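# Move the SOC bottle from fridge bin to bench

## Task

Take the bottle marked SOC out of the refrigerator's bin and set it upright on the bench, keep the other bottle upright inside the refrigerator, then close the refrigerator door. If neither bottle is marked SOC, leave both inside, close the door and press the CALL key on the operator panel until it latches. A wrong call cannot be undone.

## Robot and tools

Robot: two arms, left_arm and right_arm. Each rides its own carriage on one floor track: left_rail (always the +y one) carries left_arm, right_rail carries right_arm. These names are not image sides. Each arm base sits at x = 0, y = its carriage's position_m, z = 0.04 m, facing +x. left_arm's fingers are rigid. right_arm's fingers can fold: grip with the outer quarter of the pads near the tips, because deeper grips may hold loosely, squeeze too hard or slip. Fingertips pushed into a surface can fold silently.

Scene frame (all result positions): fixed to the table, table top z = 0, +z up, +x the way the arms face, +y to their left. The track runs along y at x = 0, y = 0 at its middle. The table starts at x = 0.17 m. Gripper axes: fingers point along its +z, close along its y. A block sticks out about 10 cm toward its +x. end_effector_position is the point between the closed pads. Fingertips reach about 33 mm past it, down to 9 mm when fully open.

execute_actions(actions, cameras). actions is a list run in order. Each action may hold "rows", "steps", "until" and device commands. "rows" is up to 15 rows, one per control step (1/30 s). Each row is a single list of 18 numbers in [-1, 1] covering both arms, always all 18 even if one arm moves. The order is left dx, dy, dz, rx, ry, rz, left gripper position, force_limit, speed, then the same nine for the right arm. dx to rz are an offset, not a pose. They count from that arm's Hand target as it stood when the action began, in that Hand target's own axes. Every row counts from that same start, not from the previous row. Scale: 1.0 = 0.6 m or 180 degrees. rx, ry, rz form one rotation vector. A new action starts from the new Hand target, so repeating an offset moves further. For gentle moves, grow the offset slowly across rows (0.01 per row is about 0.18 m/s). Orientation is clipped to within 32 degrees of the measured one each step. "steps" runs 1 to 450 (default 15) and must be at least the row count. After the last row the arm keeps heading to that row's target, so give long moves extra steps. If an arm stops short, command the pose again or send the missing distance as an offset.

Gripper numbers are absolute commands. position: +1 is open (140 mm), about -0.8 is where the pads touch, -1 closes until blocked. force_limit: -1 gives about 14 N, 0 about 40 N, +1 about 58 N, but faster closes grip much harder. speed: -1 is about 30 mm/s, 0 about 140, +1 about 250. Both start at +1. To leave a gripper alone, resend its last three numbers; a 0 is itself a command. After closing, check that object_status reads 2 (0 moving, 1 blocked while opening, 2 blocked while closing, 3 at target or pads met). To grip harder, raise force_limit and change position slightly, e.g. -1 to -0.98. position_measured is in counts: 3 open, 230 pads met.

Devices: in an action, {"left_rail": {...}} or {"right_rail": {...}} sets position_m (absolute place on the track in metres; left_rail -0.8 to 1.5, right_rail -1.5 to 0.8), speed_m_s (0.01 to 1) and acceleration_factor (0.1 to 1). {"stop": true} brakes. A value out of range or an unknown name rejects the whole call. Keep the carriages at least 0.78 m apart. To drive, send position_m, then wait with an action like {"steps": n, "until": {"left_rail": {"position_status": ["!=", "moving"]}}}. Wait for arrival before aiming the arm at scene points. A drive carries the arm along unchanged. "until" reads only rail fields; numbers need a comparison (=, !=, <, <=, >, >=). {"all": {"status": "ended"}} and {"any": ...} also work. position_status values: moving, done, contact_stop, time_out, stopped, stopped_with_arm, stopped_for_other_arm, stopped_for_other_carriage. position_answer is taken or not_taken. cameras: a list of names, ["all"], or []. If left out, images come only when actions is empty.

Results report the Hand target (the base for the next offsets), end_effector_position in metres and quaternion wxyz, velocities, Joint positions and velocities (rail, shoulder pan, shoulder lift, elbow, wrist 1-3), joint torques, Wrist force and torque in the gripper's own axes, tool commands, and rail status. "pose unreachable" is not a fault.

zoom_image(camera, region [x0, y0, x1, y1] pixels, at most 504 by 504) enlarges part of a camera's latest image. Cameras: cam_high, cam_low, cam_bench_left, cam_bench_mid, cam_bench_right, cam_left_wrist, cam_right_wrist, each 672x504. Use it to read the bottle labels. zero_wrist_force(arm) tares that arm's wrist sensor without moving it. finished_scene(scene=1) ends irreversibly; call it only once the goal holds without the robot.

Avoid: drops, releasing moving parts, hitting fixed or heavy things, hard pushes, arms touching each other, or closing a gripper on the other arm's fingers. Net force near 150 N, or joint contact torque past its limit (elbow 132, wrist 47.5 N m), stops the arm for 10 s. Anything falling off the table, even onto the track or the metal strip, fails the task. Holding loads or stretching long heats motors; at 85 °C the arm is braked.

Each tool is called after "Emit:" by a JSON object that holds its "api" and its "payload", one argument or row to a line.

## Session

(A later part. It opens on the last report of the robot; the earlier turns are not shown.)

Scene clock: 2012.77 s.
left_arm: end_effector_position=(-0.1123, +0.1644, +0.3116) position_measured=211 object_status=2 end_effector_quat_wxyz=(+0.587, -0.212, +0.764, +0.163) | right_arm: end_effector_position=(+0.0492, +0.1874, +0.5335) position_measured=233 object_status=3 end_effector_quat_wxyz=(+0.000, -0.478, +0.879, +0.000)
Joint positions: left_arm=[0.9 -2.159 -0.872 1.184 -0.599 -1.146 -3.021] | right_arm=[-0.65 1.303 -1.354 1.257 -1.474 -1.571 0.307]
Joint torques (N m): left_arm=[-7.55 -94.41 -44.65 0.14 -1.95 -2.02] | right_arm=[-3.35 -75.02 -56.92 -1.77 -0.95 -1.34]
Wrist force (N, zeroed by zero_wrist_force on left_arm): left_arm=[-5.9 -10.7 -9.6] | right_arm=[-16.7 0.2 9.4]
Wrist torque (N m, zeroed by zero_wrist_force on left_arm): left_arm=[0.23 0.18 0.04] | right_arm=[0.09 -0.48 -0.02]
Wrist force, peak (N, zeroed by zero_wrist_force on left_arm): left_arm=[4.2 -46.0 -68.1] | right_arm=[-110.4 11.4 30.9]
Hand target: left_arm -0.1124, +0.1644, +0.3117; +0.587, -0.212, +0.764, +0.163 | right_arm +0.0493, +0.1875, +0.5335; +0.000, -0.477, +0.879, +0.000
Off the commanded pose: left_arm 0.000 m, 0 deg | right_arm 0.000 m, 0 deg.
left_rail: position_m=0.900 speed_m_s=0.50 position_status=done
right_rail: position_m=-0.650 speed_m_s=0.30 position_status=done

Emit:
{"api": "execute_actions", "payload": {
  "actions": [
    {"rows": [[0,0,0,0,0,0,-0.46,1,-1, 0,0,0,0,0,0,-1,0,0]], "steps": 40}
  ],
  "cameras": ["cam_left_wrist", "cam_right_wrist"]
}}

Scene clock: 2020.77 s.
left_arm: end_effector_position=(-0.1124, +0.1643, +0.3117) position_measured=187 object_status=3 end_effector_quat_wxyz=(+0.587, -0.212, +0.764, +0.163) | right_arm: end_effector_position=(+0.0493, +0.1875, +0.5335) position_measured=233 object_status=3 end_effector_quat_wxyz=(+0.000, -0.477, +0.879, +0.000)
Joint positions: left_arm=[0.9 -2.159 -0.872 1.184 -0.599 -1.146 -3.021] | right_arm=[-0.65 1.303 -1.354 1.257 -1.474 -1.571 0.307]
Joint torques (N m): left_arm=[-11.94 -94.28 -47.43 -0.12 -1.27 -1.77] | right_arm=[-5.18 -71 -44.28 -3.13 -2.08 -1.42]
Wrist force (N, zeroed by zero_wrist_force on left_arm): left_arm=[-2.2 4.8 0.4] | right_arm=[-1.9 -1.7 0.8]
Wrist torque (N m, zeroed by zero_wrist_force on left_arm): left_arm=[1.05 0.58 0.18] | right_arm=[-0.38 0.40 0.09]
Wrist force, peak (N, zeroed by zero_wrist_force on left_arm): left_arm=[-6.0 -10.2 -8.7] | right_arm=[-15.5 0.1 8.5]
Hand target: left_arm -0.1124, +0.1643, +0.3117; +0.587, -0.212, +0.764, +0.163 | right_arm +0.0493, +0.1875, +0.5335; +0.000, -0.477, +0.879, +0.000
Off the commanded pose: left_arm 0.000 m, 0 deg | right_arm 0.000 m, 0 deg.
left_rail: position_m=0.900 speed_m_s=0.50 position_status=done
right_rail: position_m=-0.650 speed_m_s=0.30 position_status=done
camera_calibration:
cam_left_wrist: T_world_to_cam=[[-0.549407, 0.835546, -0.00373604, -0.202157], [-0.0308538, -0.015819, 0.999399, -0.301235], [0.834985, 0.549192, 0.0344709, 0.170816], [0, 0, 0, 1]] pos_world=[-0.26299, 0.0703352, 0.294411]
cam_right_wrist: T_world_to_cam=[[-0.825226, 0.564256, 0.0248679, -0.0703702], [0.530867, 0.759858, 0.375229, -0.375665], [0.192829, 0.32285, -0.926599, 0.606764], [0, 0, 0, 1]] pos_world=[0.0243553, 0.129265, 0.704937]
Images, in order (width x height): cam_left_wrist 672x504, cam_right_wrist 672x504.

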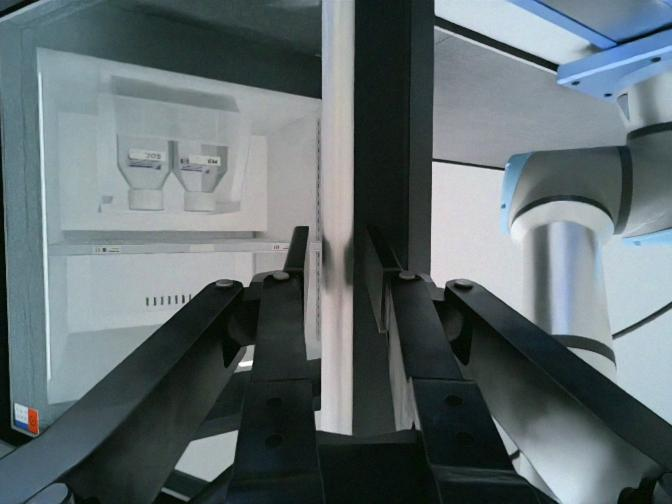

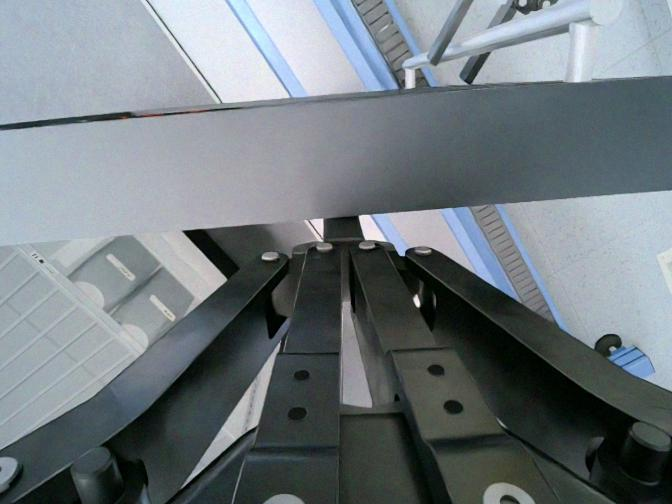

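Emit:
{"api": "execute_actions", "payload": {
  "actions": [
    {"rows": [[0,0,-0.05,0,0,0,-0.46,1,-1, 0,0,0,0,0,0,-1,0,0]], "steps": 10},
    {"rows": [[0,0,-0.05,0,0,0,-0.46,1,-1, 0,0,0,0,0,0,-1,0,0]], "steps": 8},
    {"rows": [[0,0,-0.05,0,0,0,-0.46,1,-1, 0,0,0,0,0,0,-1,0,0]], "steps": 8},
    {"rows": [[0,0,-0.05,0,0,0,-0.46,1,-1, 0,0,0,0,0,0,-1,0,0]], "steps": 20}
  ],
  "cameras": ["cam_left_wrist", "cam_right_wrist"]
}}

Scene clock: 2043.07 s.
left_arm: end_effector_position=(-0.2118, +0.1045, +0.3426) position_measured=187 object_status=3 end_effector_quat_wxyz=(+0.587, -0.212, +0.764, +0.163) | right_arm: end_effector_position=(+0.0493, +0.1875, +0.5335) position_measured=233 object_status=3 end_effector_quat_wxyz=(+0.000, -0.477, +0.879, +0.000)
Joint positions: left_arm=[0.9 -2.205 -0.698 0.819 -0.402 -1.19 -3.035] | right_arm=[-0.65 1.303 -1.354 1.257 -1.474 -1.571 0.307]
Joint torques (N m): left_arm=[-13.41 -93.76 -52.79 3.61 -2.8 -2.39] | right_arm=[-5.04 -70.88 -40.48 -4.67 -2.28 -1.59]
Wrist force (N, zeroed by zero_wrist_force on left_arm): left_arm=[-2.5 5.2 0.5] | right_arm=[-1.7 -1.8 0.5]
Wrist torque (N m, zeroed by zero_wrist_force on left_arm): left_arm=[1.12 0.63 0.18] | right_arm=[-0.41 0.34 0.09]
Wrist force, peak (N, zeroed by zero_wrist_force on left_arm): left_arm=[-7.0 2.6 11.9] | right_arm=[-2.4 -2.3 0.6]
Hand target: left_arm -0.2118, +0.1045, +0.3426; +0.587, -0.212, +0.764, +0.163 | right_arm +0.0493, +0.1875, +0.5335; +0.000, -0.477, +0.879, +0.000
Off the commanded pose: left_arm 0.000 m, 0 deg | right_arm 0.000 m, 0 deg.
left_rail: position_m=0.900 speed_m_s=0.50 position_status=done
right_rail: position_m=-0.650 speed_m_s=0.30 position_status=done
camera_calibration:
cam_left_wrist: T_world_to_cam=[[-0.549407, 0.835546, -0.00373604, -0.206632], [-0.0308538, -0.015819, 0.999399, -0.336126], [0.834985, 0.549192, 0.0344709, 0.285507], [0, 0, 0, 1]] pos_world=[-0.36229, 0.0105352, 0.325311]
cam_right_wrist: T_world_to_cam=[[-0.825226, 0.564256, 0.0248679, -0.0703702], [0.530867, 0.759858, 0.375229, -0.375665], [0.192829, 0.32285, -0.926599, 0.606764], [0, 0, 0, 1]] pos_world=[0.0243553, 0.129265, 0.704937]
Images, in order (width x height): cam_left_wrist 672x504, cam_right_wrist 672x504.

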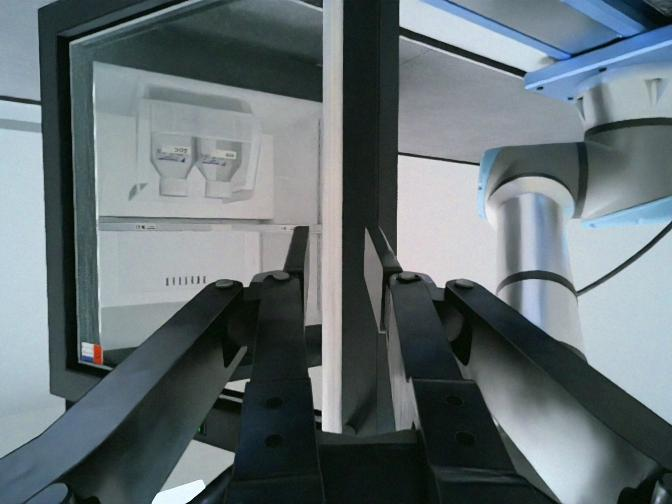

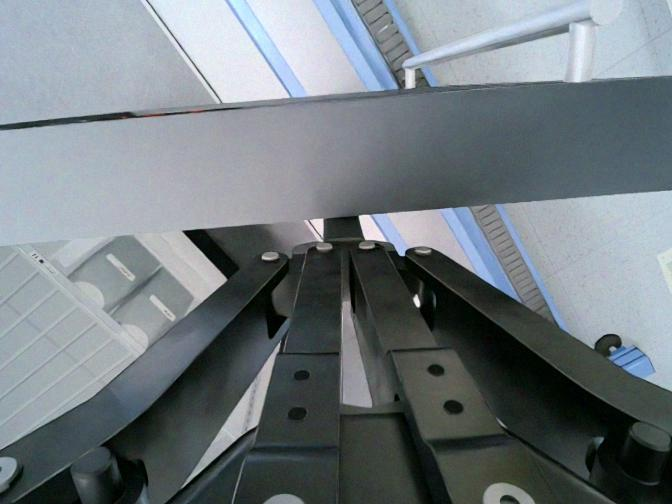

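Emit:
{"api": "execute_actions", "payload": {
  "actions": [
    {"rows": [[-0.0201,0.0685,0.0107,0,0,0,-0.46,1,-1, 0,0,0,0,0,0,-1,0,0]], "steps": 8},
    {"rows": [[-0.0201,0.0685,0.0107,0,0,0,-0.46,1,-1, 0,0,0,0,0,0,-1,0,0]], "steps": 7},
    {"rows": [[-0.0201,0.0685,0.0107,0,0,0,-0.46,1,-1, 0,0,0,0,0,0,-1,0,0]], "steps": 7},
    {"rows": [[-0.0199,0.0656,0.0358,0,0,0,-0.46,1,-1, 0,0,0,0,0,0,-1,0,0]], "steps": 7},
    {"rows": [[-0.0199,0.0656,0.0358,0,0,0,-0.46,1,-1, 0,0,0,0,0,0,-1,0,0]], "steps": 7},
    {"rows": [[-0.0199,0.0656,0.0358,0,0,0,-0.46,1,-1, 0,0,0,0,0,0,-1,0,0]], "steps": 7},
    {"rows": [[-0.0199,0.0656,0.0358,0,0,0,-0.46,1,-1, 0,0,0,0,0,0,-1,0,0]], "steps": 7},
    {"rows": [[-0.0199,0.0656,0.0358,0,0,0,-0.46,1,-1, 0,0,0,0,0,0,-1,0,0]], "steps": 20}
  ],
  "cameras": ["cam_left_wrist", "cam_right_wrist"]
}}

Scene clock: 2069.97 s.
left_arm: end_effector_position=(-0.2509, +0.4547, +0.4025) position_measured=187 object_status=3 end_effector_quat_wxyz=(+0.587, -0.212, +0.764, +0.163) | right_arm: end_effector_position=(+0.0493, +0.1875, +0.5335) position_measured=233 object_status=3 end_effector_quat_wxyz=(+0.000, -0.477, +0.879, +0.000)
Joint positions: left_arm=[0.9 -2.5 -1.198 1.528 -0.592 -1.475 -3.116] | right_arm=[-0.65 1.303 -1.354 1.257 -1.474 -1.571 0.307]
Joint torques (N m): left_arm=[-17.18 -79.08 -29.51 -0.4 -2.97 -2.33] | right_arm=[-4.96 -72.93 -41.24 -6.38 -2.77 -1.33]
Wrist force (N, zeroed by zero_wrist_force on left_arm): left_arm=[-2.9 5.2 0.0] | right_arm=[-2.2 -2.0 0.5]
Wrist torque (N m, zeroed by zero_wrist_force on left_arm): left_arm=[1.13 0.68 0.15] | right_arm=[-0.47 0.46 0.09]
Wrist force, peak (N, zeroed by zero_wrist_force on left_arm): left_arm=[-11.3 10.0 -1.7] | right_arm=[-2.3 -2.3 0.8]
Hand target: left_arm -0.2509, +0.4547, +0.4025; +0.587, -0.212, +0.764, +0.163 | right_arm +0.0493, +0.1875, +0.5335; +0.000, -0.477, +0.879, +0.000
Off the commanded pose: left_arm 0.000 m, 0 deg | right_arm 0.000 m, 0 deg.
left_rail: position_m=0.900 speed_m_s=0.50 position_status=done
right_rail: position_m=-0.650 speed_m_s=0.30 position_status=done
camera_calibration:
cam_left_wrist: T_world_to_cam=[[-0.549407, 0.835546, -0.00373604, -0.520498], [-0.0308538, -0.015819, 0.999399, -0.391657], [0.834985, 0.549192, 0.0344709, 0.123763], [0, 0, 0, 1]] pos_world=[-0.40139, 0.360735, 0.385211]
cam_right_wrist: T_world_to_cam=[[-0.825226, 0.564256, 0.0248679, -0.0703702], [0.530867, 0.759858, 0.375229, -0.375665], [0.192829, 0.32285, -0.926599, 0.606764], [0, 0, 0, 1]] pos_world=[0.0243553, 0.129265, 0.704937]
Images, in order (width x height): cam_left_wrist 672x504, cam_right_wrist 672x504.

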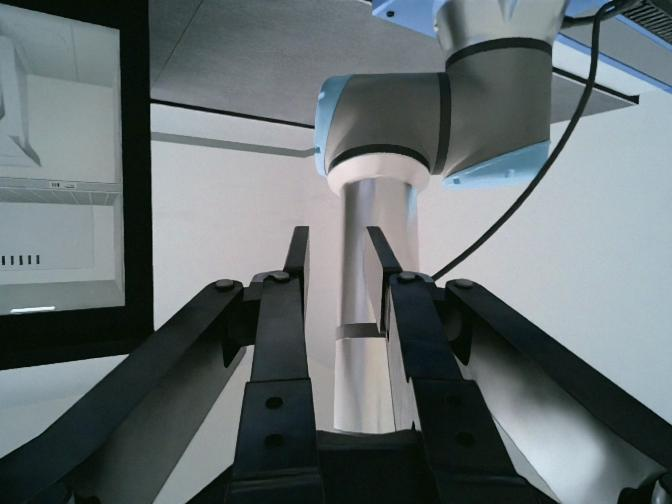

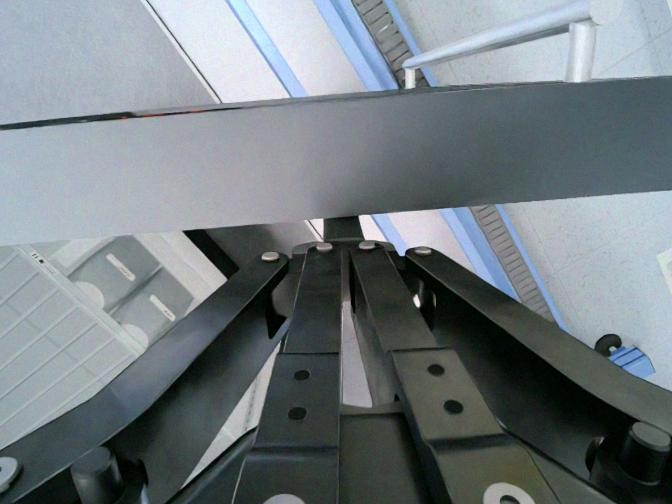

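Emit:
{"api": "execute_actions", "payload": {
  "actions": [
    {"rows": [[0,0,0,0,0,0,-0.46,1,-1, 0.02365,0.0004,0,0,0,-0.01389,-1,0,0]], "steps": 16},
    {"rows": [[0,0,0,0,0,0,-0.46,1,-1, 0.02365,0.0004,0,0,0,-0.01389,-1,0,0]], "steps": 16},
    {"rows": [[0,0,0,0,0,0,-0.46,1,-1, 0.02365,0.0004,0,0,0,-0.01389,-1,0,0]], "steps": 16},
    {"rows": [[0,0,0,0,0,0,-0.46,1,-1, 0.02365,0.0004,0,0,0,-0.01389,-1,0,0]], "steps": 20}
  ],
  "cameras": ["cam_right_wrist"]
}}

Scene clock: 2110.50 s.
left_arm: end_effector_position=(-0.2509, +0.4547, +0.4025) position_measured=187 object_status=3 end_effector_quat_wxyz=(+0.587, -0.212, +0.764, +0.163) | right_arm: end_effector_position=(+0.0208, +0.1385, +0.5335) position_measured=233 object_status=3 end_effector_quat_wxyz=(+0.000, -0.552, +0.834, +0.000)
Joint positions: left_arm=[0.9 -2.5 -1.198 1.528 -0.592 -1.475 -3.116] | right_arm=[-0.65 1.322 -1.44 1.36 -1.49 -1.571 0.152]
Joint torques (N m): left_arm=[-16.31 -79.3 -29.3 -0.36 -2.82 -2.22] | right_arm=[9.42 -83.74 -40.98 -7.9 0.19 -1.63]
Wrist force (N, zeroed by zero_wrist_force on left_arm): left_arm=[-2.2 5.1 -0.2] | right_arm=[-0.1 -1.4 0.4]
Wrist torque (N m, zeroed by zero_wrist_force on left_arm): left_arm=[1.11 0.55 0.15] | right_arm=[-0.32 0.07 0.13]
Wrist force, peak (N, zeroed by zero_wrist_force on left_arm): left_arm=[-2.6 5.6 -0.2] | right_arm=[-22.2 -0.7 -2.1]
Hand target: left_arm -0.2509, +0.4547, +0.4025; +0.587, -0.212, +0.764, +0.163 | right_arm +0.0208, +0.1385, +0.5335; +0.000, -0.552, +0.834, +0.000
Off the commanded pose: left_arm 0.000 m, 0 deg | right_arm 0.000 m, 0 deg.
left_rail: position_m=0.900 speed_m_s=0.50 position_status=done
right_rail: position_m=-0.650 speed_m_s=0.30 position_status=done
camera_calibration:
cam_right_wrist: T_world_to_cam=[[-0.910677, 0.412374, 0.0248035, -0.0433739], [0.390827, 0.840526, 0.375193, -0.331526], [0.133872, 0.351374, -0.926615, 0.625368], [0, 0, 0, 1]] pos_world=[0.00635042, 0.0768044, 0.704938]
Images, in order (width x height): cam_right_wrist 672x504.

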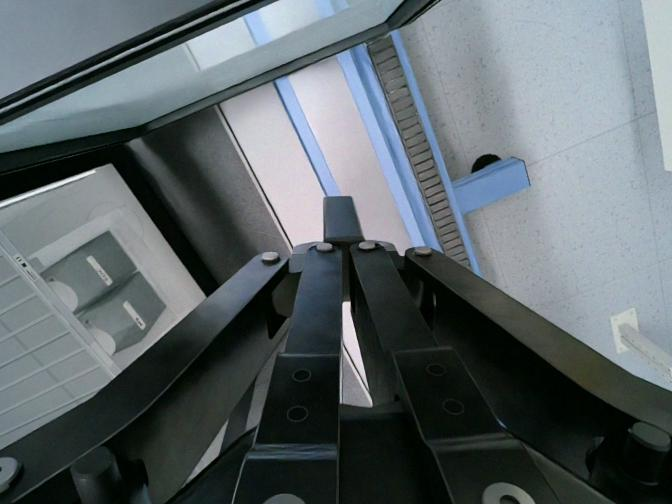

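Emit:
{"api": "execute_actions", "payload": {
  "actions": [],
  "cameras": ["cam_right_wrist", "cam_left_wrist"]
}}

Scene clock: 2121.20 s.
left_arm: end_effector_position=(-0.2509, +0.4547, +0.4025) position_measured=187 object_status=3 end_effector_quat_wxyz=(+0.587, -0.212, +0.764, +0.163) | right_arm: end_effector_position=(+0.0208, +0.1385, +0.5335) position_measured=233 object_status=3 end_effector_quat_wxyz=(+0.000, -0.552, +0.834, +0.000)
Joint positions: left_arm=[0.9 -2.5 -1.198 1.528 -0.592 -1.475 -3.116] | right_arm=[-0.65 1.322 -1.44 1.36 -1.49 -1.571 0.152]
Joint velocities: within noise
Joint torques (N m): left_arm=[-16.04 -79.39 -29.54 -0.31 -3 -2.19] | right_arm=[9.69 -84.08 -41.32 -7.69 2.68 -1.41]
Wrist force (N, zeroed by zero_wrist_force on left_arm): left_arm=[-2.7 4.8 -0.2] | right_arm=[-0.3 -1.1 0.9]
Wrist torque (N m, zeroed by zero_wrist_force on left_arm): left_arm=[1.02 0.63 0.16] | right_arm=[-0.26 0.10 0.14]
Wrist force, peak (N, zeroed by zero_wrist_force on left_arm): left_arm=[-2.7 5.7 0.1] | right_arm=[-0.5 -1.8 0.9]
Hand target: left_arm -0.2509, +0.4547, +0.4025; +0.587, -0.212, +0.764, +0.163 | right_arm +0.0208, +0.1385, +0.5335; +0.000, -0.552, +0.834, +0.000
Tool commands: left_gripper/position=-0.46 left_gripper/force_limit=+1.0 left_gripper/speed=-1.0 right_gripper/position=-1.0 right_gripper/force_limit=+0.0 right_gripper/speed=+0.0
Off the commanded pose: left_arm 0.000 m, 0 deg | right_arm 0.000 m, 0 deg.
left_rail: position_m=0.900 speed_m_s=0.50 position_status=done
right_rail: position_m=-0.650 speed_m_s=0.30 position_status=done
camera_calibration:
cam_left_wrist: T_world_to_cam=[[-0.549407, 0.835546, -0.00373604, -0.520498], [-0.0308538, -0.015819, 0.999399, -0.391657], [0.834985, 0.549192, 0.0344709, 0.123763], [0, 0, 0, 1]] pos_world=[-0.40139, 0.360735, 0.385211]
cam_right_wrist: T_world_to_cam=[[-0.910641, 0.412451, 0.0248375, -0.0434038], [0.390911, 0.840489, 0.37519, -0.331521], [0.133872, 0.351372, -0.926615, 0.625369], [0, 0, 0, 1]] pos_world=[0.00635042, 0.0768041, 0.704937]
Images, in order (width x height): cam_left_wrist 672x504, cam_right_wrist 672x504.

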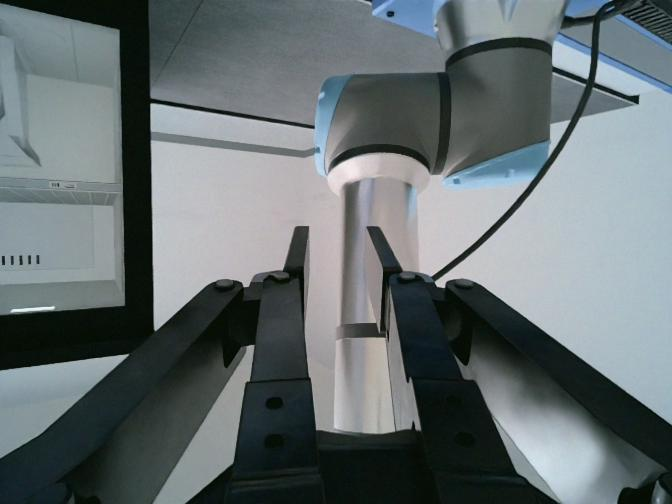

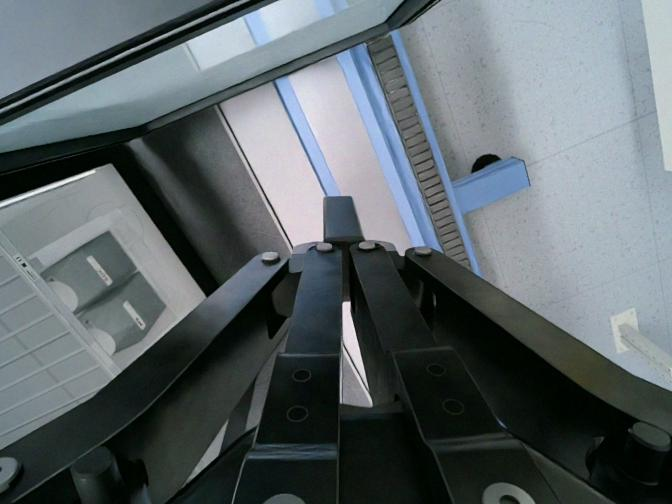

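Emit:
{"api": "zoom_image", "payload": {
  "camera": "cam_right_wrist",
  "region": [0, 0, 480, 240]
}}

Scaled by 1.050 from the camera's 672x504 image, which has a finer 960x720 frame.

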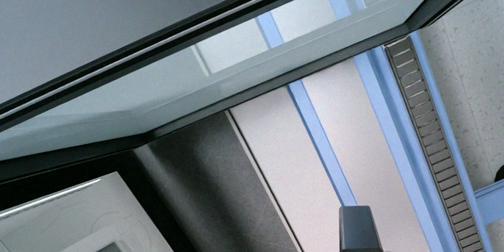

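Emit:
{"api": "execute_actions", "payload": {
  "actions": [
    {"rows": [[0,0,0,0,0,0,-0.46,1,-1, 0,0,-0.0667,0,0,0,-1,0,0]], "steps": 8},
    {"rows": [[0,0,0,0,0,0,-0.46,1,-1, 0,0,-0.0667,0,0,0,-1,0,0]], "steps": 7},
    {"rows": [[0,0,0,0,0,0,-0.46,1,-1, 0,0,-0.0667,0,0,0,-1,0,0]], "steps": 7},
    {"rows": [[0,0,0,0,0,0,-0.46,1,-1, 0,0,-0.0667,0,0,0,-1,0,0]], "steps": 7},
    {"rows": [[0,0,0,0,0,0,-0.46,1,-1, 0.086,-0.032,0,0,0,0,-1,0,0]], "steps": 7},
    {"rows": [[0,0,0,0,0,0,-0.46,1,-1, 0.086,-0.032,0,0,0,0,-1,0,0]], "steps": 7},
    {"rows": [[0,0,0,0,0,0,-0.46,1,-1, 0.086,-0.032,0,0,0,0,-1,0,0]], "steps": 7},
    {"rows": [[0,0,0,0,0,0,-0.46,1,-1, 0.086,-0.032,0,0,0,0,-1,0,0]], "steps": 7},
    {"rows": [[0,0,0,0,0,0,-0.46,1,-1, 0.086,-0.032,0,0,0,0,-1,0,0]], "steps": 7},
    {"rows": [[0,0,0,0,0,0,-0.46,1,-1, 0.086,-0.032,0,0,0,0,-1,0,0]], "steps": 7},
    {"rows": [[0,0,0,0,0,0,-0.46,1,-1, 0.086,-0.032,0,0,0,0,-1,0,0]], "steps": 7},
    {"rows": [[0,0,0,0,0,0,-0.46,1,-1, 0.086,-0.032,0,0,0,0,-1,0,0]], "steps": 20}
  ],
  "cameras": ["cam_right_wrist", "cam_bench_mid"]
}}

Scene clock: 2241.33 s.
left_arm: end_effector_position=(-0.2509, +0.4547, +0.4025) position_measured=187 object_status=3 end_effector_quat_wxyz=(+0.587, -0.212, +0.764, +0.163) | right_arm: end_effector_position=(+0.0012, -0.3015, +0.6935) position_measured=233 object_status=3 end_effector_quat_wxyz=(+0.000, -0.552, +0.834, +0.000)
Joint positions: left_arm=[0.9 -2.5 -1.198 1.528 -0.592 -1.475 -3.116] | right_arm=[-0.65 1.044 -2.106 1.581 -1.046 -1.571 -0.126]
Joint torques (N m): left_arm=[-14.9 -79.22 -29.39 -0.35 -2.68 -2] | right_arm=[-10.6 -16.45 -35.24 -2.88 3.47 -1.79]
Wrist force (N, zeroed by zero_wrist_force on left_arm): left_arm=[-2.6 5.5 0.1] | right_arm=[-0.3 -1.7 1.3]
Wrist torque (N m, zeroed by zero_wrist_force on left_arm): left_arm=[1.18 0.62 0.16] | right_arm=[-0.38 0.09 0.14]
Wrist force, peak (N, zeroed by zero_wrist_force on left_arm): left_arm=[-2.8 5.7 0.0] | right_arm=[-12.7 -4.4 6.5]
Hand target: left_arm -0.2509, +0.4547, +0.4025; +0.587, -0.212, +0.764, +0.163 | right_arm +0.0012, -0.3015, +0.6936; +0.000, -0.552, +0.834, +0.000
Off the commanded pose: left_arm 0.000 m, 0 deg | right_arm 0.000 m, 0 deg.
left_rail: position_m=0.900 speed_m_s=0.50 position_status=done
right_rail: position_m=-0.650 speed_m_s=0.30 position_status=done
camera_calibration:
cam_right_wrist: T_world_to_cam=[[-0.910641, 0.412451, 0.0248375, 0.11625], [0.390911, 0.840489, 0.37519, -0.0141117], [0.133872, 0.351372, -0.926615, 0.930948], [0, 0, 0, 1]] pos_world=[-0.0132496, -0.363196, 0.865037]
Images, in order (width x height): cam_bench_mid 672x504, cam_right_wrist 672x504.

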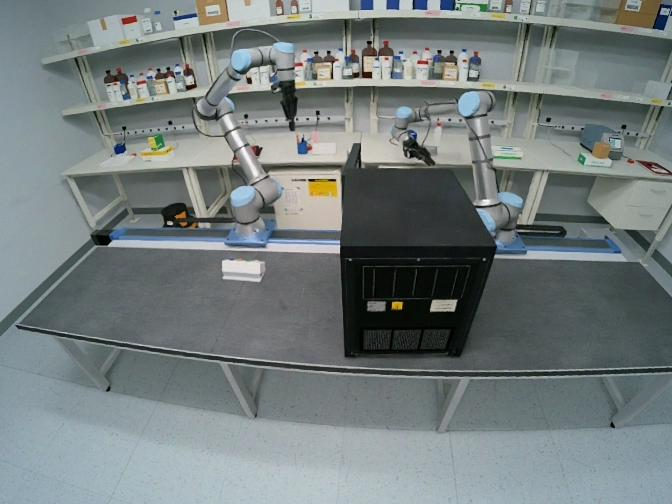

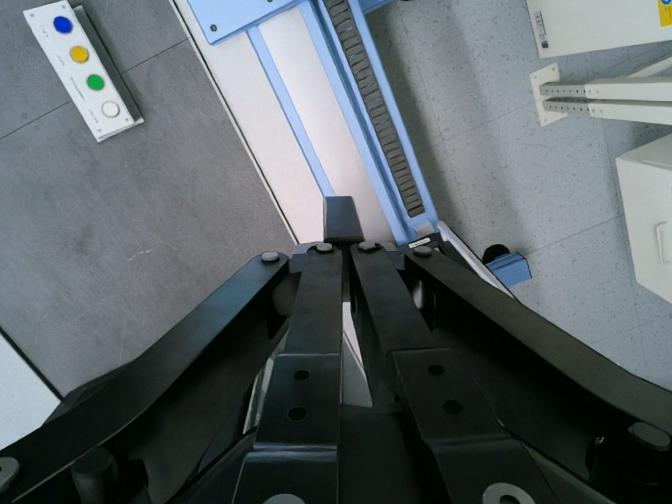

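Emit:
{"api": "zoom_image", "payload": {
  "camera": "cam_right_wrist",
  "region": [10, 0, 160, 150]
}}

Scaled by 3.360 from the camera's 672x504 image, which has a finer 960x720 frame.

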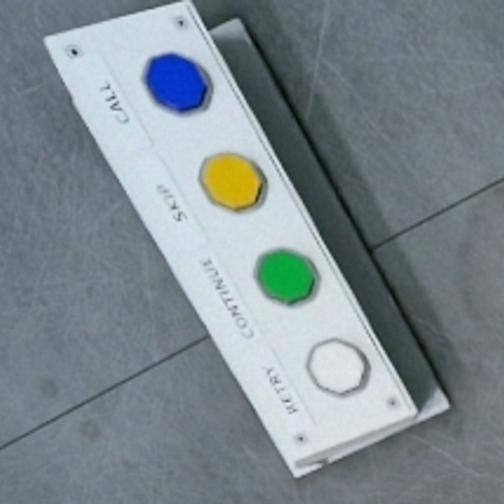

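Emit:
{"api": "execute_actions", "payload": {
  "actions": [
    {"rows": [[0,0,0,0.0379,0,0.01017,-0.46,1,-1, 0,0,0,0,0,0,-1,0,0]], "steps": 8},
    {"rows": [[0,0,0,0.0379,0,0.01017,-0.46,1,-1, 0,0,0,0,0,0,-1,0,0]], "steps": 8},
    {"rows": [[0,0,0,0.0379,0,0.01017,-0.46,1,-1, 0,0,0,0,0,0,-1,0,0]], "steps": 20},
    {"left_rail": {"position_m": 0.75, "speed_m_s": 0.3, "acceleration_factor": 0.5}},
    {"steps": 150, "until": {"left_rail": {"position_status": ["!=", "moving"]}}},
    {"steps": 40},
    {"rows": [[-0.0015,-0.0438,0.0641,0,0,0,-0.46,1,-1, 0,0,0,0,0,0,-1,0,0]], "steps": 8},
    {"rows": [[-0.0015,-0.0438,0.0641,0,0,0,-0.46,1,-1, 0,0,0,0,0,0,-1,0,0]], "steps": 7},
    {"rows": [[-0.0015,-0.0438,0.0641,0,0,0,-0.46,1,-1, 0,0,0,0,0,0,-1,0,0]], "steps": 7},
    {"rows": [[-0.0015,-0.0438,0.0641,0,0,0,-0.46,1,-1, 0,0,0,0,0,0,-1,0,0]], "steps": 7},
    {"rows": [[-0.0015,-0.0438,0.0641,0,0,0,-0.46,1,-1, 0,0,0,0,0,0,-1,0,0]], "steps": 7},
    {"rows": [[-0.0015,-0.0438,0.0641,0,0,0,-0.46,1,-1, 0,0,0,0,0,0,-1,0,0]], "steps": 7},
    {"rows": [[-0.0015,-0.0438,0.0641,0,0,0,-0.46,1,-1, 0,0,0,0,0,0,-1,0,0]], "steps": 7},
    {"rows": [[-0.0015,-0.0438,0.0641,0,0,0,-0.46,1,-1, 0,0,0,0,0,0,-1,0,0]], "steps": 25}
  ],
  "cameras": ["cam_left_wrist"]
}}

Scene clock: 2288.20 s.
left_arm: end_effector_position=(+0.0799, +0.1488, +0.3301) position_measured=187 object_status=3 end_effector_quat_wxyz=(+0.607, -0.068, +0.790, +0.052) | right_arm: end_effector_position=(+0.0012, -0.3015, +0.6936) position_measured=233 object_status=3 end_effector_quat_wxyz=(+0.000, -0.552, +0.834, +0.000)
Joint positions: left_arm=[0.75 -2.177 -1.336 1.861 -0.888 -0.813 -2.886] | right_arm=[-0.65 1.044 -2.106 1.581 -1.046 -1.571 -0.126]
Joint torques (N m): left_arm=[8.4 -45.26 -47.51 -1.75 3.9 1.48] | right_arm=[-10.57 -16.2 -36.6 -2.96 3.31 -1.47]
Wrist force (N, zeroed by zero_wrist_force on left_arm): left_arm=[-3.0 5.5 0.3] | right_arm=[-0.2 -1.8 0.6]
Wrist torque (N m, zeroed by zero_wrist_force on left_arm): left_arm=[1.20 0.69 0.00] | right_arm=[-0.40 0.07 0.13]
Wrist force, peak (N, zeroed by zero_wrist_force on left_arm): left_arm=[-0.1 16.4 -17.6] | right_arm=[-0.3 -1.9 1.4]
Hand target: left_arm +0.0799, +0.1488, +0.3301; +0.607, -0.068, +0.790, +0.052 | right_arm +0.0012, -0.3015, +0.6936; +0.000, -0.552, +0.834, +0.000
Off the commanded pose: left_arm 0.000 m, 0 deg | right_arm 0.000 m, 0 deg.
left_rail: position_m=0.750 speed_m_s=0.30 position_status=done
right_rail: position_m=-0.650 speed_m_s=0.30 position_status=done
camera_calibration:
cam_left_wrist: T_world_to_cam=[[-0.21025, 0.977642, -0.0032101, -0.131928], [-0.0344774, -0.00413313, 0.999397, -0.315403], [0.977039, 0.210234, 0.0345756, 0.0571527], [0, 0, 0, 1]] pos_world=[-0.0944526, 0.115659, 0.312814]
Images, in order (width x height): cam_left_wrist 672x504.

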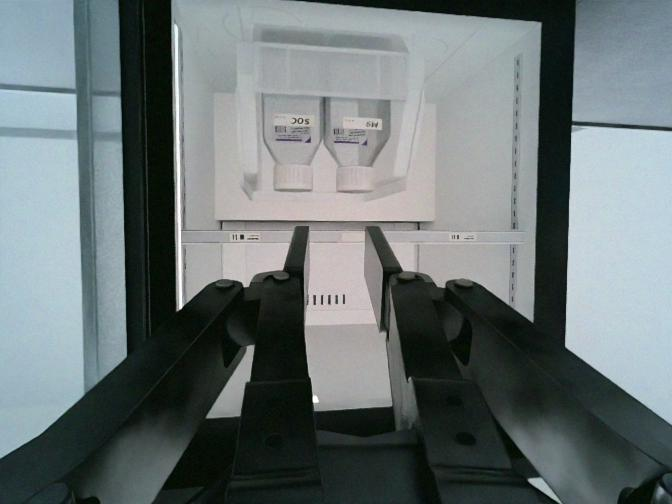

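Now a clear view of the interior. Zooming in for details.

Emit:
{"api": "zoom_image", "payload": {
  "camera": "cam_left_wrist",
  "region": [220, 20, 440, 250]
}}

Emit:
{"api": "zoom_image", "payload": {
  "camera": "cam_left_wrist",
  "region": [255, 90, 400, 200]
}}

Scaled by 2.191 from the camera's 672x504 image, which has a finer 960x720 frame.

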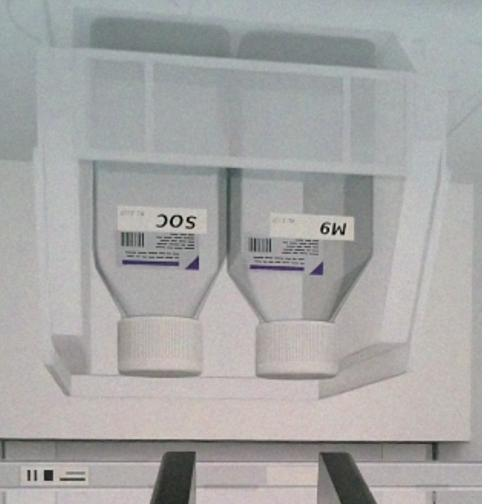

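Scaled by 3.476 from the camera's 672x504 image, which has a finer 960x720 frame.

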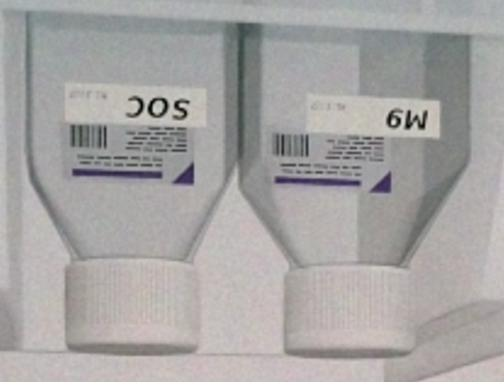

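Emit:
{"api": "execute_actions", "payload": {
  "actions": [
    {"rows": [[0.0025,0.0652,-0.0093,0,0,0,-0.46,1,-1, 0,0,0,0,0,0,-1,0,0]], "steps": 7},
    {"rows": [[0.0025,0.0652,-0.0093,0,0,0,-0.46,1,-1, 0,0,0,0,0,0,-1,0,0]], "steps": 7},
    {"rows": [[0.0025,0.0652,-0.0093,0,0,0,-0.46,1,-1, 0,0,0,0,0,0,-1,0,0]], "steps": 7},
    {"rows": [[0.0025,0.0652,-0.0093,0,0,0,-0.46,1,-1, 0,0,0,0,0,0,-1,0,0]], "steps": 20},
    {"left_rail": {"position_m": 0.62, "speed_m_s": 0.3, "acceleration_factor": 0.5}},
    {"steps": 150, "until": {"left_rail": {"position_status": ["!=", "moving"]}}},
    {"steps": 40},
    {"rows": [[0,0,0,0.0322,0,0.0086,-0.46,1,-1, 0,0,0,0,0,0,-1,0,0]], "steps": 12},
    {"rows": [[0,0,0,0,-0.0389,0,-0.46,1,-1, 0,0,0,0,0,0,-1,0,0]], "steps": 25}
  ],
  "cameras": ["cam_left_wrist"]
}}

Scene clock: 2535.70 s.
left_arm: end_effector_position=(+0.0303, +0.1690, +0.3301) position_measured=187 object_status=3 end_effector_quat_wxyz=(+0.656, -0.025, +0.754, +0.022) | right_arm: end_effector_position=(+0.0012, -0.3015, +0.6936) position_measured=233 object_status=3 end_effector_quat_wxyz=(+0.000, -0.552, +0.834, +0.000)
Joint positions: left_arm=[0.62 -2.459 -1.483 2.111 -0.797 -0.962 -3.044] | right_arm=[-0.65 1.044 -2.106 1.581 -1.046 -1.571 -0.126]
Joint torques (N m): left_arm=[7.4 -29.92 -44.5 3.8 -2.72 -2.34] | right_arm=[-11.32 -16.35 -37.03 -2.94 3.25 -1.37]
Wrist force (N, zeroed by zero_wrist_force on left_arm): left_arm=[-2.4 5.0 0.6] | right_arm=[-0.1 -1.9 0.8]
Wrist torque (N m, zeroed by zero_wrist_force on left_arm): left_arm=[1.17 0.55 0.20] | right_arm=[-0.41 0.04 0.14]
Wrist force, peak (N, zeroed by zero_wrist_force on left_arm): left_arm=[-12.1 4.8 0.9] | right_arm=[0.0 -2.2 1.3]
Hand target: left_arm +0.0303, +0.1690, +0.3301; +0.656, -0.025, +0.754, +0.022 | right_arm +0.0012, -0.3015, +0.6936; +0.000, -0.552, +0.834, +0.000
Off the commanded pose: left_arm 0.000 m, 0 deg | right_arm 0.000 m, 0 deg.
left_rail: position_m=0.620 speed_m_s=0.30 position_status=done
right_rail: position_m=-0.650 speed_m_s=0.30 position_status=done
camera_calibration:
cam_left_wrist: T_world_to_cam=[[-0.106157, 0.994317, -0.00800465, -0.166404], [-0.155937, -0.00869684, 0.987729, -0.308712], [0.982046, 0.106103, 0.155974, 0.0787265], [0, 0, 0, 1]] pos_world=[-0.143118, 0.15442, 0.291313]
Images, in order (width x height): cam_left_wrist 672x504.

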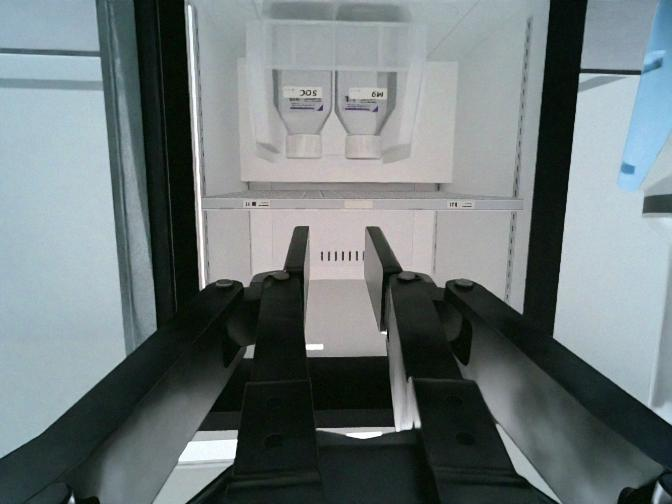

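Emit:
{"api": "execute_actions", "payload": {
  "actions": [
    {"rows": [[0.0136,-0.0056,0.0656,0,0,0,-0.118,1,0, 0,0,0,0,0,0,-1,0,0]], "steps": 8},
    {"rows": [[0.0136,-0.0056,0.0656,0,0,0,-0.118,1,0, 0,0,0,0,0,0,-1,0,0]], "steps": 8},
    {"rows": [[0.0136,-0.0056,0.0656,0,0,0,-0.118,1,0, 0,0,0,0,0,0,-1,0,0]], "steps": 8},
    {"rows": [[0.0136,-0.0056,0.0656,0,0,0,-0.118,1,0, 0,0,0,0,0,0,-1,0,0]], "steps": 8},
    {"rows": [[0.0136,-0.0056,0.0656,0,0,0,-0.118,1,0, 0,0,0,0,0,0,-1,0,0]], "steps": 25}
  ],
  "cameras": ["cam_left_wrist"]
}}

Scene clock: 2554.67 s.
left_arm: end_effector_position=(+0.2203, +0.1650, +0.2625) position_measured=144 object_status=3 end_effector_quat_wxyz=(+0.656, -0.025, +0.754, +0.022) | right_arm: end_effector_position=(+0.0012, -0.3015, +0.6936) position_measured=233 object_status=3 end_effector_quat_wxyz=(+0.000, -0.552, +0.834, +0.000)
Joint positions: left_arm=[0.62 -2.172 -1.52 2.31 -1.012 -0.68 -2.968] | right_arm=[-0.65 1.044 -2.106 1.581 -1.046 -1.571 -0.126]
Joint torques (N m): left_arm=[7.35 -23.71 -19.4 -1.4 3.45 1.3] | right_arm=[-11.48 -13.83 -37.46 -3.01 3.1 -1.58]
Wrist force (N, zeroed by zero_wrist_force on left_arm): left_arm=[-2.1 5.2 0.4] | right_arm=[-0.3 -1.6 1.1]
Wrist torque (N m, zeroed by zero_wrist_force on left_arm): left_arm=[1.20 0.48 0.02] | right_arm=[-0.36 0.09 0.14]
Wrist force, peak (N, zeroed by zero_wrist_force on left_arm): left_arm=[-4.9 4.9 -17.4] | right_arm=[0.0 -1.9 1.5]
Hand target: left_arm +0.2203, +0.1650, +0.2625; +0.656, -0.025, +0.754, +0.022 | right_arm +0.0012, -0.3015, +0.6936; +0.000, -0.552, +0.834, +0.000
Off the commanded pose: left_arm 0.000 m, 0 deg | right_arm 0.000 m, 0 deg.
left_rail: position_m=0.620 speed_m_s=0.30 position_status=done
right_rail: position_m=-0.650 speed_m_s=0.30 position_status=done
camera_calibration:
cam_left_wrist: T_world_to_cam=[[-0.106157, 0.994317, -0.00800465, -0.142897], [-0.155937, -0.00869684, 0.987729, -0.212348], [0.982046, 0.106103, 0.155974, -0.0969046], [0, 0, 0, 1]] pos_world=[0.0468823, 0.15052, 0.223713]
Images, in order (width x height): cam_left_wrist 672x504.

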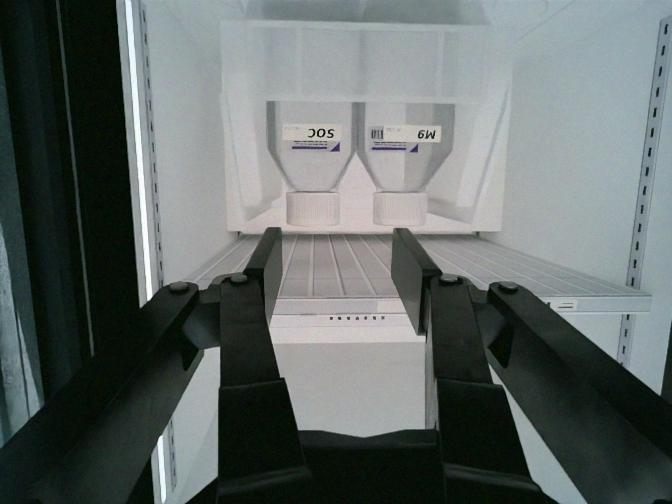

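Emit:
{"api": "zoom_image", "payload": {
  "camera": "cam_left_wrist",
  "region": [200, 0, 530, 330]
}}

Emit:
{"api": "zoom_image", "payload": {
  "camera": "cam_left_wrist",
  "region": [255, 90, 460, 260]
}}

Scaled by 1.527 from the camera's 672x504 image, which has a finer 960x720 frame.

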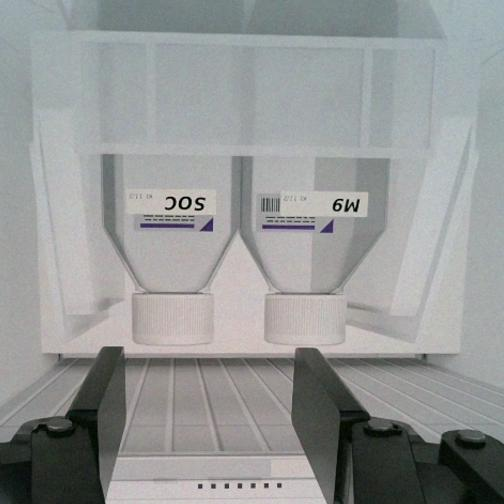

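Scaled by 2.459 from the camera's 672x504 image, which has a finer 960x720 frame.

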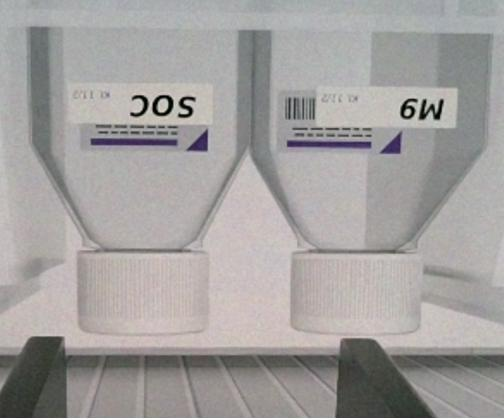

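Emit:
{"api": "execute_actions", "payload": {
  "actions": [
    {"rows": [[-0.0527,0.002,-0.0368,0,0,0,-0.118,1,0, 0,0,0,0,0,0,-1,0,0]], "steps": 8},
    {"rows": [[-0.0527,0.002,-0.0368,0,0,0,-0.118,1,0, 0,0,0,0,0,0,-1,0,0]], "steps": 8},
    {"rows": [[-0.0527,0.002,-0.0368,0,0,0,-0.118,1,0, 0,0,0,0,0,0,-1,0,0]], "steps": 8},
    {"rows": [[-0.0527,0.002,-0.0368,0,0,0,-0.118,1,0, 0,0,0,0,0,0,-1,0,0]], "steps": 8},
    {"rows": [[0,0,0,0,0.0407,0,-0.118,1,0, 0,0,0,0,0,0,-1,0,0]], "steps": 8},
    {"rows": [[0,0,0,0,0.0407,0,-0.118,1,0, 0,0,0,0,0,0,-1,0,0]], "steps": 8},
    {"rows": [[0,0,0,0,0.0407,0,-0.118,1,0, 0,0,0,0,0,0,-1,0,0]], "steps": 25}
  ],
  "cameras": ["cam_left_wrist"]
}}

Emit:
{"api": "zoom_image", "payload": {
  "camera": "cam_left_wrist",
  "region": [190, 0, 510, 260]
}}

Scene clock: 2660.90 s.
left_arm: end_effector_position=(+0.1501, +0.1651, +0.3999) position_measured=144 object_status=3 end_effector_quat_wxyz=(+0.500, -0.029, +0.865, +0.017) | right_arm: end_effector_position=(+0.0012, -0.3015, +0.6936) position_measured=233 object_status=3 end_effector_quat_wxyz=(+0.000, -0.552, +0.834, +0.000)
Joint positions: left_arm=[0.62 -2.225 -1.844 2.11 -0.983 -0.862 -2.626] | right_arm=[-0.65 1.044 -2.106 1.581 -1.046 -1.571 -0.126]
Joint torques (N m): left_arm=[8.87 -30.47 -54.35 -3.63 -1.72 1.42] | right_arm=[-10.2 -15.33 -38.43 -2.7 3.03 -1.65]
Wrist force (N, zeroed by zero_wrist_force on left_arm): left_arm=[-2.1 5.3 -0.4] | right_arm=[-0.2 -1.7 1.1]
Wrist torque (N m, zeroed by zero_wrist_force on left_arm): left_arm=[1.10 0.62 -0.06] | right_arm=[-0.37 0.06 0.14]
Wrist force, peak (N, zeroed by zero_wrist_force on left_arm): left_arm=[10.5 9.1 11.6] | right_arm=[-0.3 -2.0 1.6]
Hand target: left_arm +0.1501, +0.1651, +0.3999; +0.500, -0.029, +0.865, +0.017 | right_arm +0.0012, -0.3015, +0.6936; +0.000, -0.552, +0.834, +0.000
Off the commanded pose: left_arm 0.000 m, 0 deg | right_arm 0.000 m, 0 deg.
left_rail: position_m=0.620 speed_m_s=0.30 position_status=done
right_rail: position_m=-0.650 speed_m_s=0.30 position_status=done
camera_calibration:
cam_left_wrist: T_world_to_cam=[[-0.106445, 0.994293, 0.00715223, -0.155303], [0.224162, 0.0169888, 0.974404, -0.415052], [0.968721, 0.105324, -0.224691, 0.105034], [0, 0, 0, 1]] pos_world=[-0.0252406, 0.150406, 0.42914]
Images, in order (width x height): cam_left_wrist 672x504.

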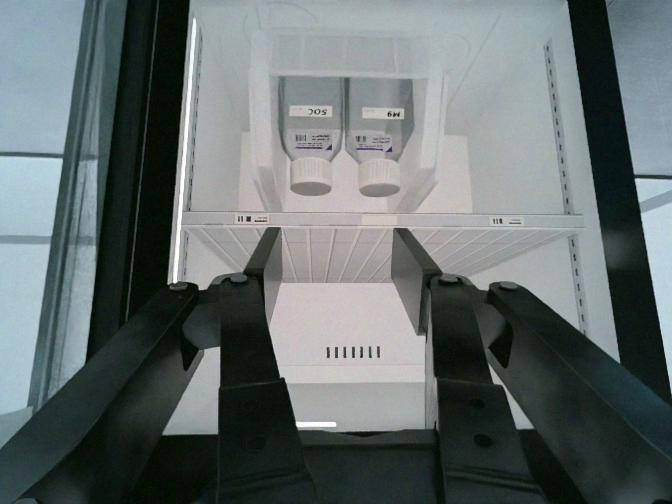

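Scaled by 1.575 from the camera's 672x504 image, which has a finer 960x720 frame.

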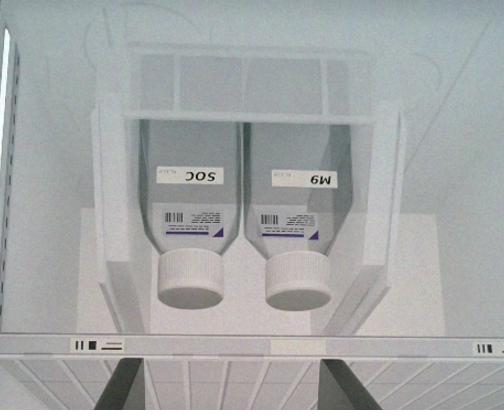

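Emit:
{"api": "zoom_image", "payload": {
  "camera": "cam_left_wrist",
  "region": [240, 10, 460, 130]
}}

Scaled by 2.291 from the camera's 672x504 image, which has a finer 960x720 frame.

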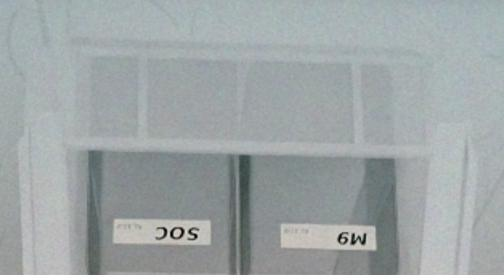

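Emit:
{"api": "zoom_image", "payload": {
  "camera": "cam_left_wrist",
  "region": [235, 60, 355, 220]
}}

Emit:
{"api": "zoom_image", "payload": {
  "camera": "cam_left_wrist",
  "region": [340, 60, 460, 220]
}}

Scaled by 3.150 from the camera's 672x504 image, which has a finer 960x720 frame.

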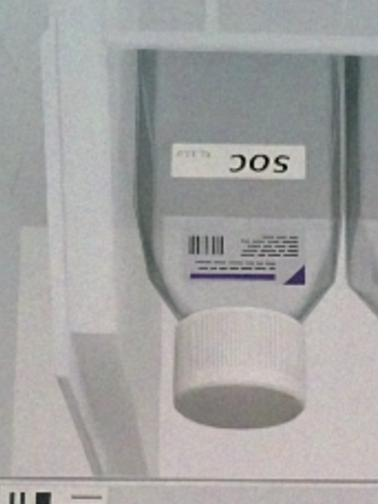

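Scaled by 3.150 from the camera's 672x504 image, which has a finer 960x720 frame.

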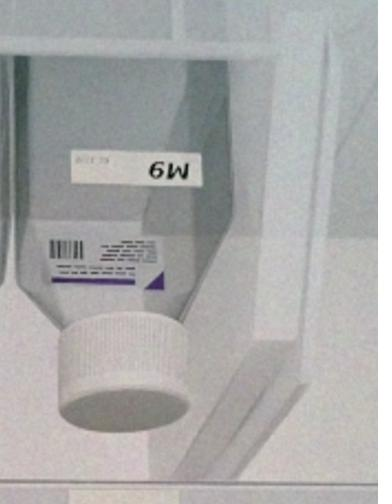

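Emit:
{"api": "execute_actions", "payload": {
  "actions": [
    {"rows": [[0,0,0,0.01876,0,0.01083,-0.118,1,0, 0,0,0,0,0,0,-1,0,0]], "steps": 10},
    {"rows": [[0,0,0,0,-0.0278,0,-0.118,1,0, 0,0,0,0,0,0,-1,0,0]], "steps": 12},
    {"rows": [[0.018,-0.0022,0.0642,0,0,0,-0.118,1,0, 0,0,0,0,0,0,-1,0,0]], "steps": 9},
    {"rows": [[0.018,-0.0022,0.0642,0,0,0,-0.118,1,0, 0,0,0,0,0,0,-1,0,0]], "steps": 9},
    {"rows": [[0.018,-0.0022,0.0642,0,0,0,-0.118,1,0, 0,0,0,0,0,0,-1,0,0]], "steps": 25}
  ],
  "cameras": ["cam_left_wrist"]
}}

Emit:
{"api": "zoom_image", "payload": {
  "camera": "cam_left_wrist",
  "region": [220, 20, 460, 260]
}}

Scene clock: 2978.50 s.
left_arm: end_effector_position=(+0.2412, +0.1611, +0.3219) position_measured=144 object_status=3 end_effector_quat_wxyz=(+0.538, +0.000, +0.843, +0.000) | right_arm: end_effector_position=(+0.0012, -0.3015, +0.6936) position_measured=233 object_status=3 end_effector_quat_wxyz=(+0.000, -0.552, +0.834, +0.000)
Joint positions: left_arm=[0.62 -2.102 -1.837 2.306 -1.211 -0.673 -2.519] | right_arm=[-0.65 1.044 -2.106 1.581 -1.046 -1.571 -0.126]
Joint torques (N m): left_arm=[7.6 -7.92 -30.91 -4.01 4.77 1.5] | right_arm=[-9.89 -15.3 -39.24 -2.88 2.83 -1.49]
Wrist force (N, zeroed by zero_wrist_force on left_arm): left_arm=[-1.8 5.0 0.0] | right_arm=[-0.1 -1.3 1.3]
Wrist torque (N m, zeroed by zero_wrist_force on left_arm): left_arm=[1.05 0.48 -0.04] | right_arm=[-0.29 0.04 0.14]
Wrist force, peak (N, zeroed by zero_wrist_force on left_arm): left_arm=[-7.6 1.1 -16.0] | right_arm=[-0.1 -2.0 1.3]
Hand target: left_arm +0.2412, +0.1611, +0.3219; +0.538, +0.000, +0.843, +0.000 | right_arm +0.0012, -0.3015, +0.6936; +0.000, -0.552, +0.834, +0.000
Off the commanded pose: left_arm 0.000 m, 0 deg | right_arm 0.000 m, 0 deg.
left_rail: position_m=0.620 speed_m_s=0.30 position_status=done
right_rail: position_m=-0.650 speed_m_s=0.30 position_status=done
camera_calibration:
cam_left_wrist: T_world_to_cam=[[-0.0390754, 0.999229, 0.00380871, -0.157018], [0.138935, 0.00165845, 0.9903, -0.341456], [0.98953, 0.0392255, -0.138893, -0.022442], [0, 0, 0, 1]] pos_world=[0.0635117, 0.158344, 0.335625]
Images, in order (width x height): cam_left_wrist 672x504.

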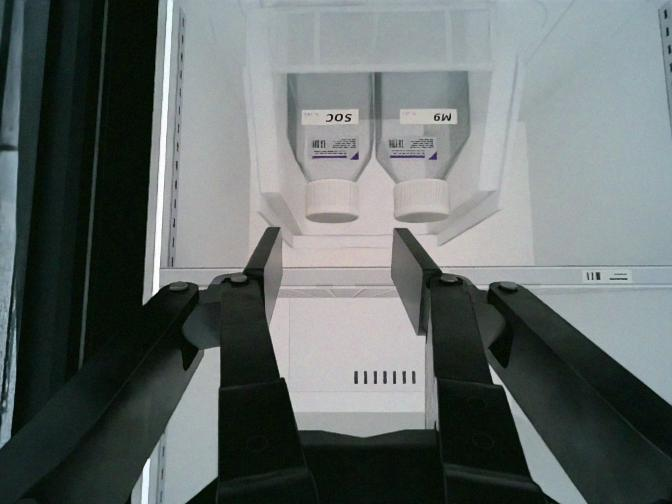

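Scaled by 2.100 from the camera's 672x504 image, which has a finer 960x720 frame.

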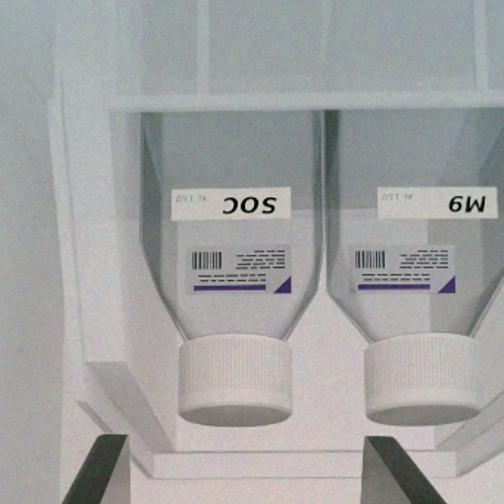

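Emit:
{"api": "zoom_image", "payload": {
  "camera": "cam_left_wrist",
  "region": [285, 150, 385, 250]
}}

Emit:
{"api": "zoom_image", "payload": {
  "camera": "cam_left_wrist",
  "region": [235, 130, 335, 290]
}}

Scaled by 5.040 from the camera's 672x504 image, which has a finer 960x720 frame.

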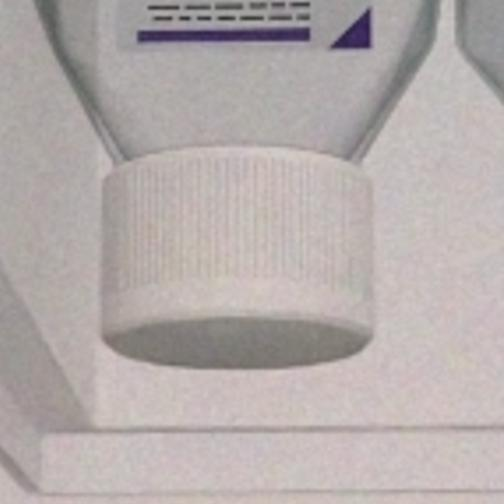

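Scaled by 3.150 from the camera's 672x504 image, which has a finer 960x720 frame.

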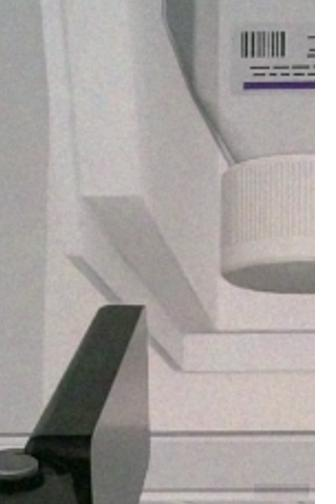

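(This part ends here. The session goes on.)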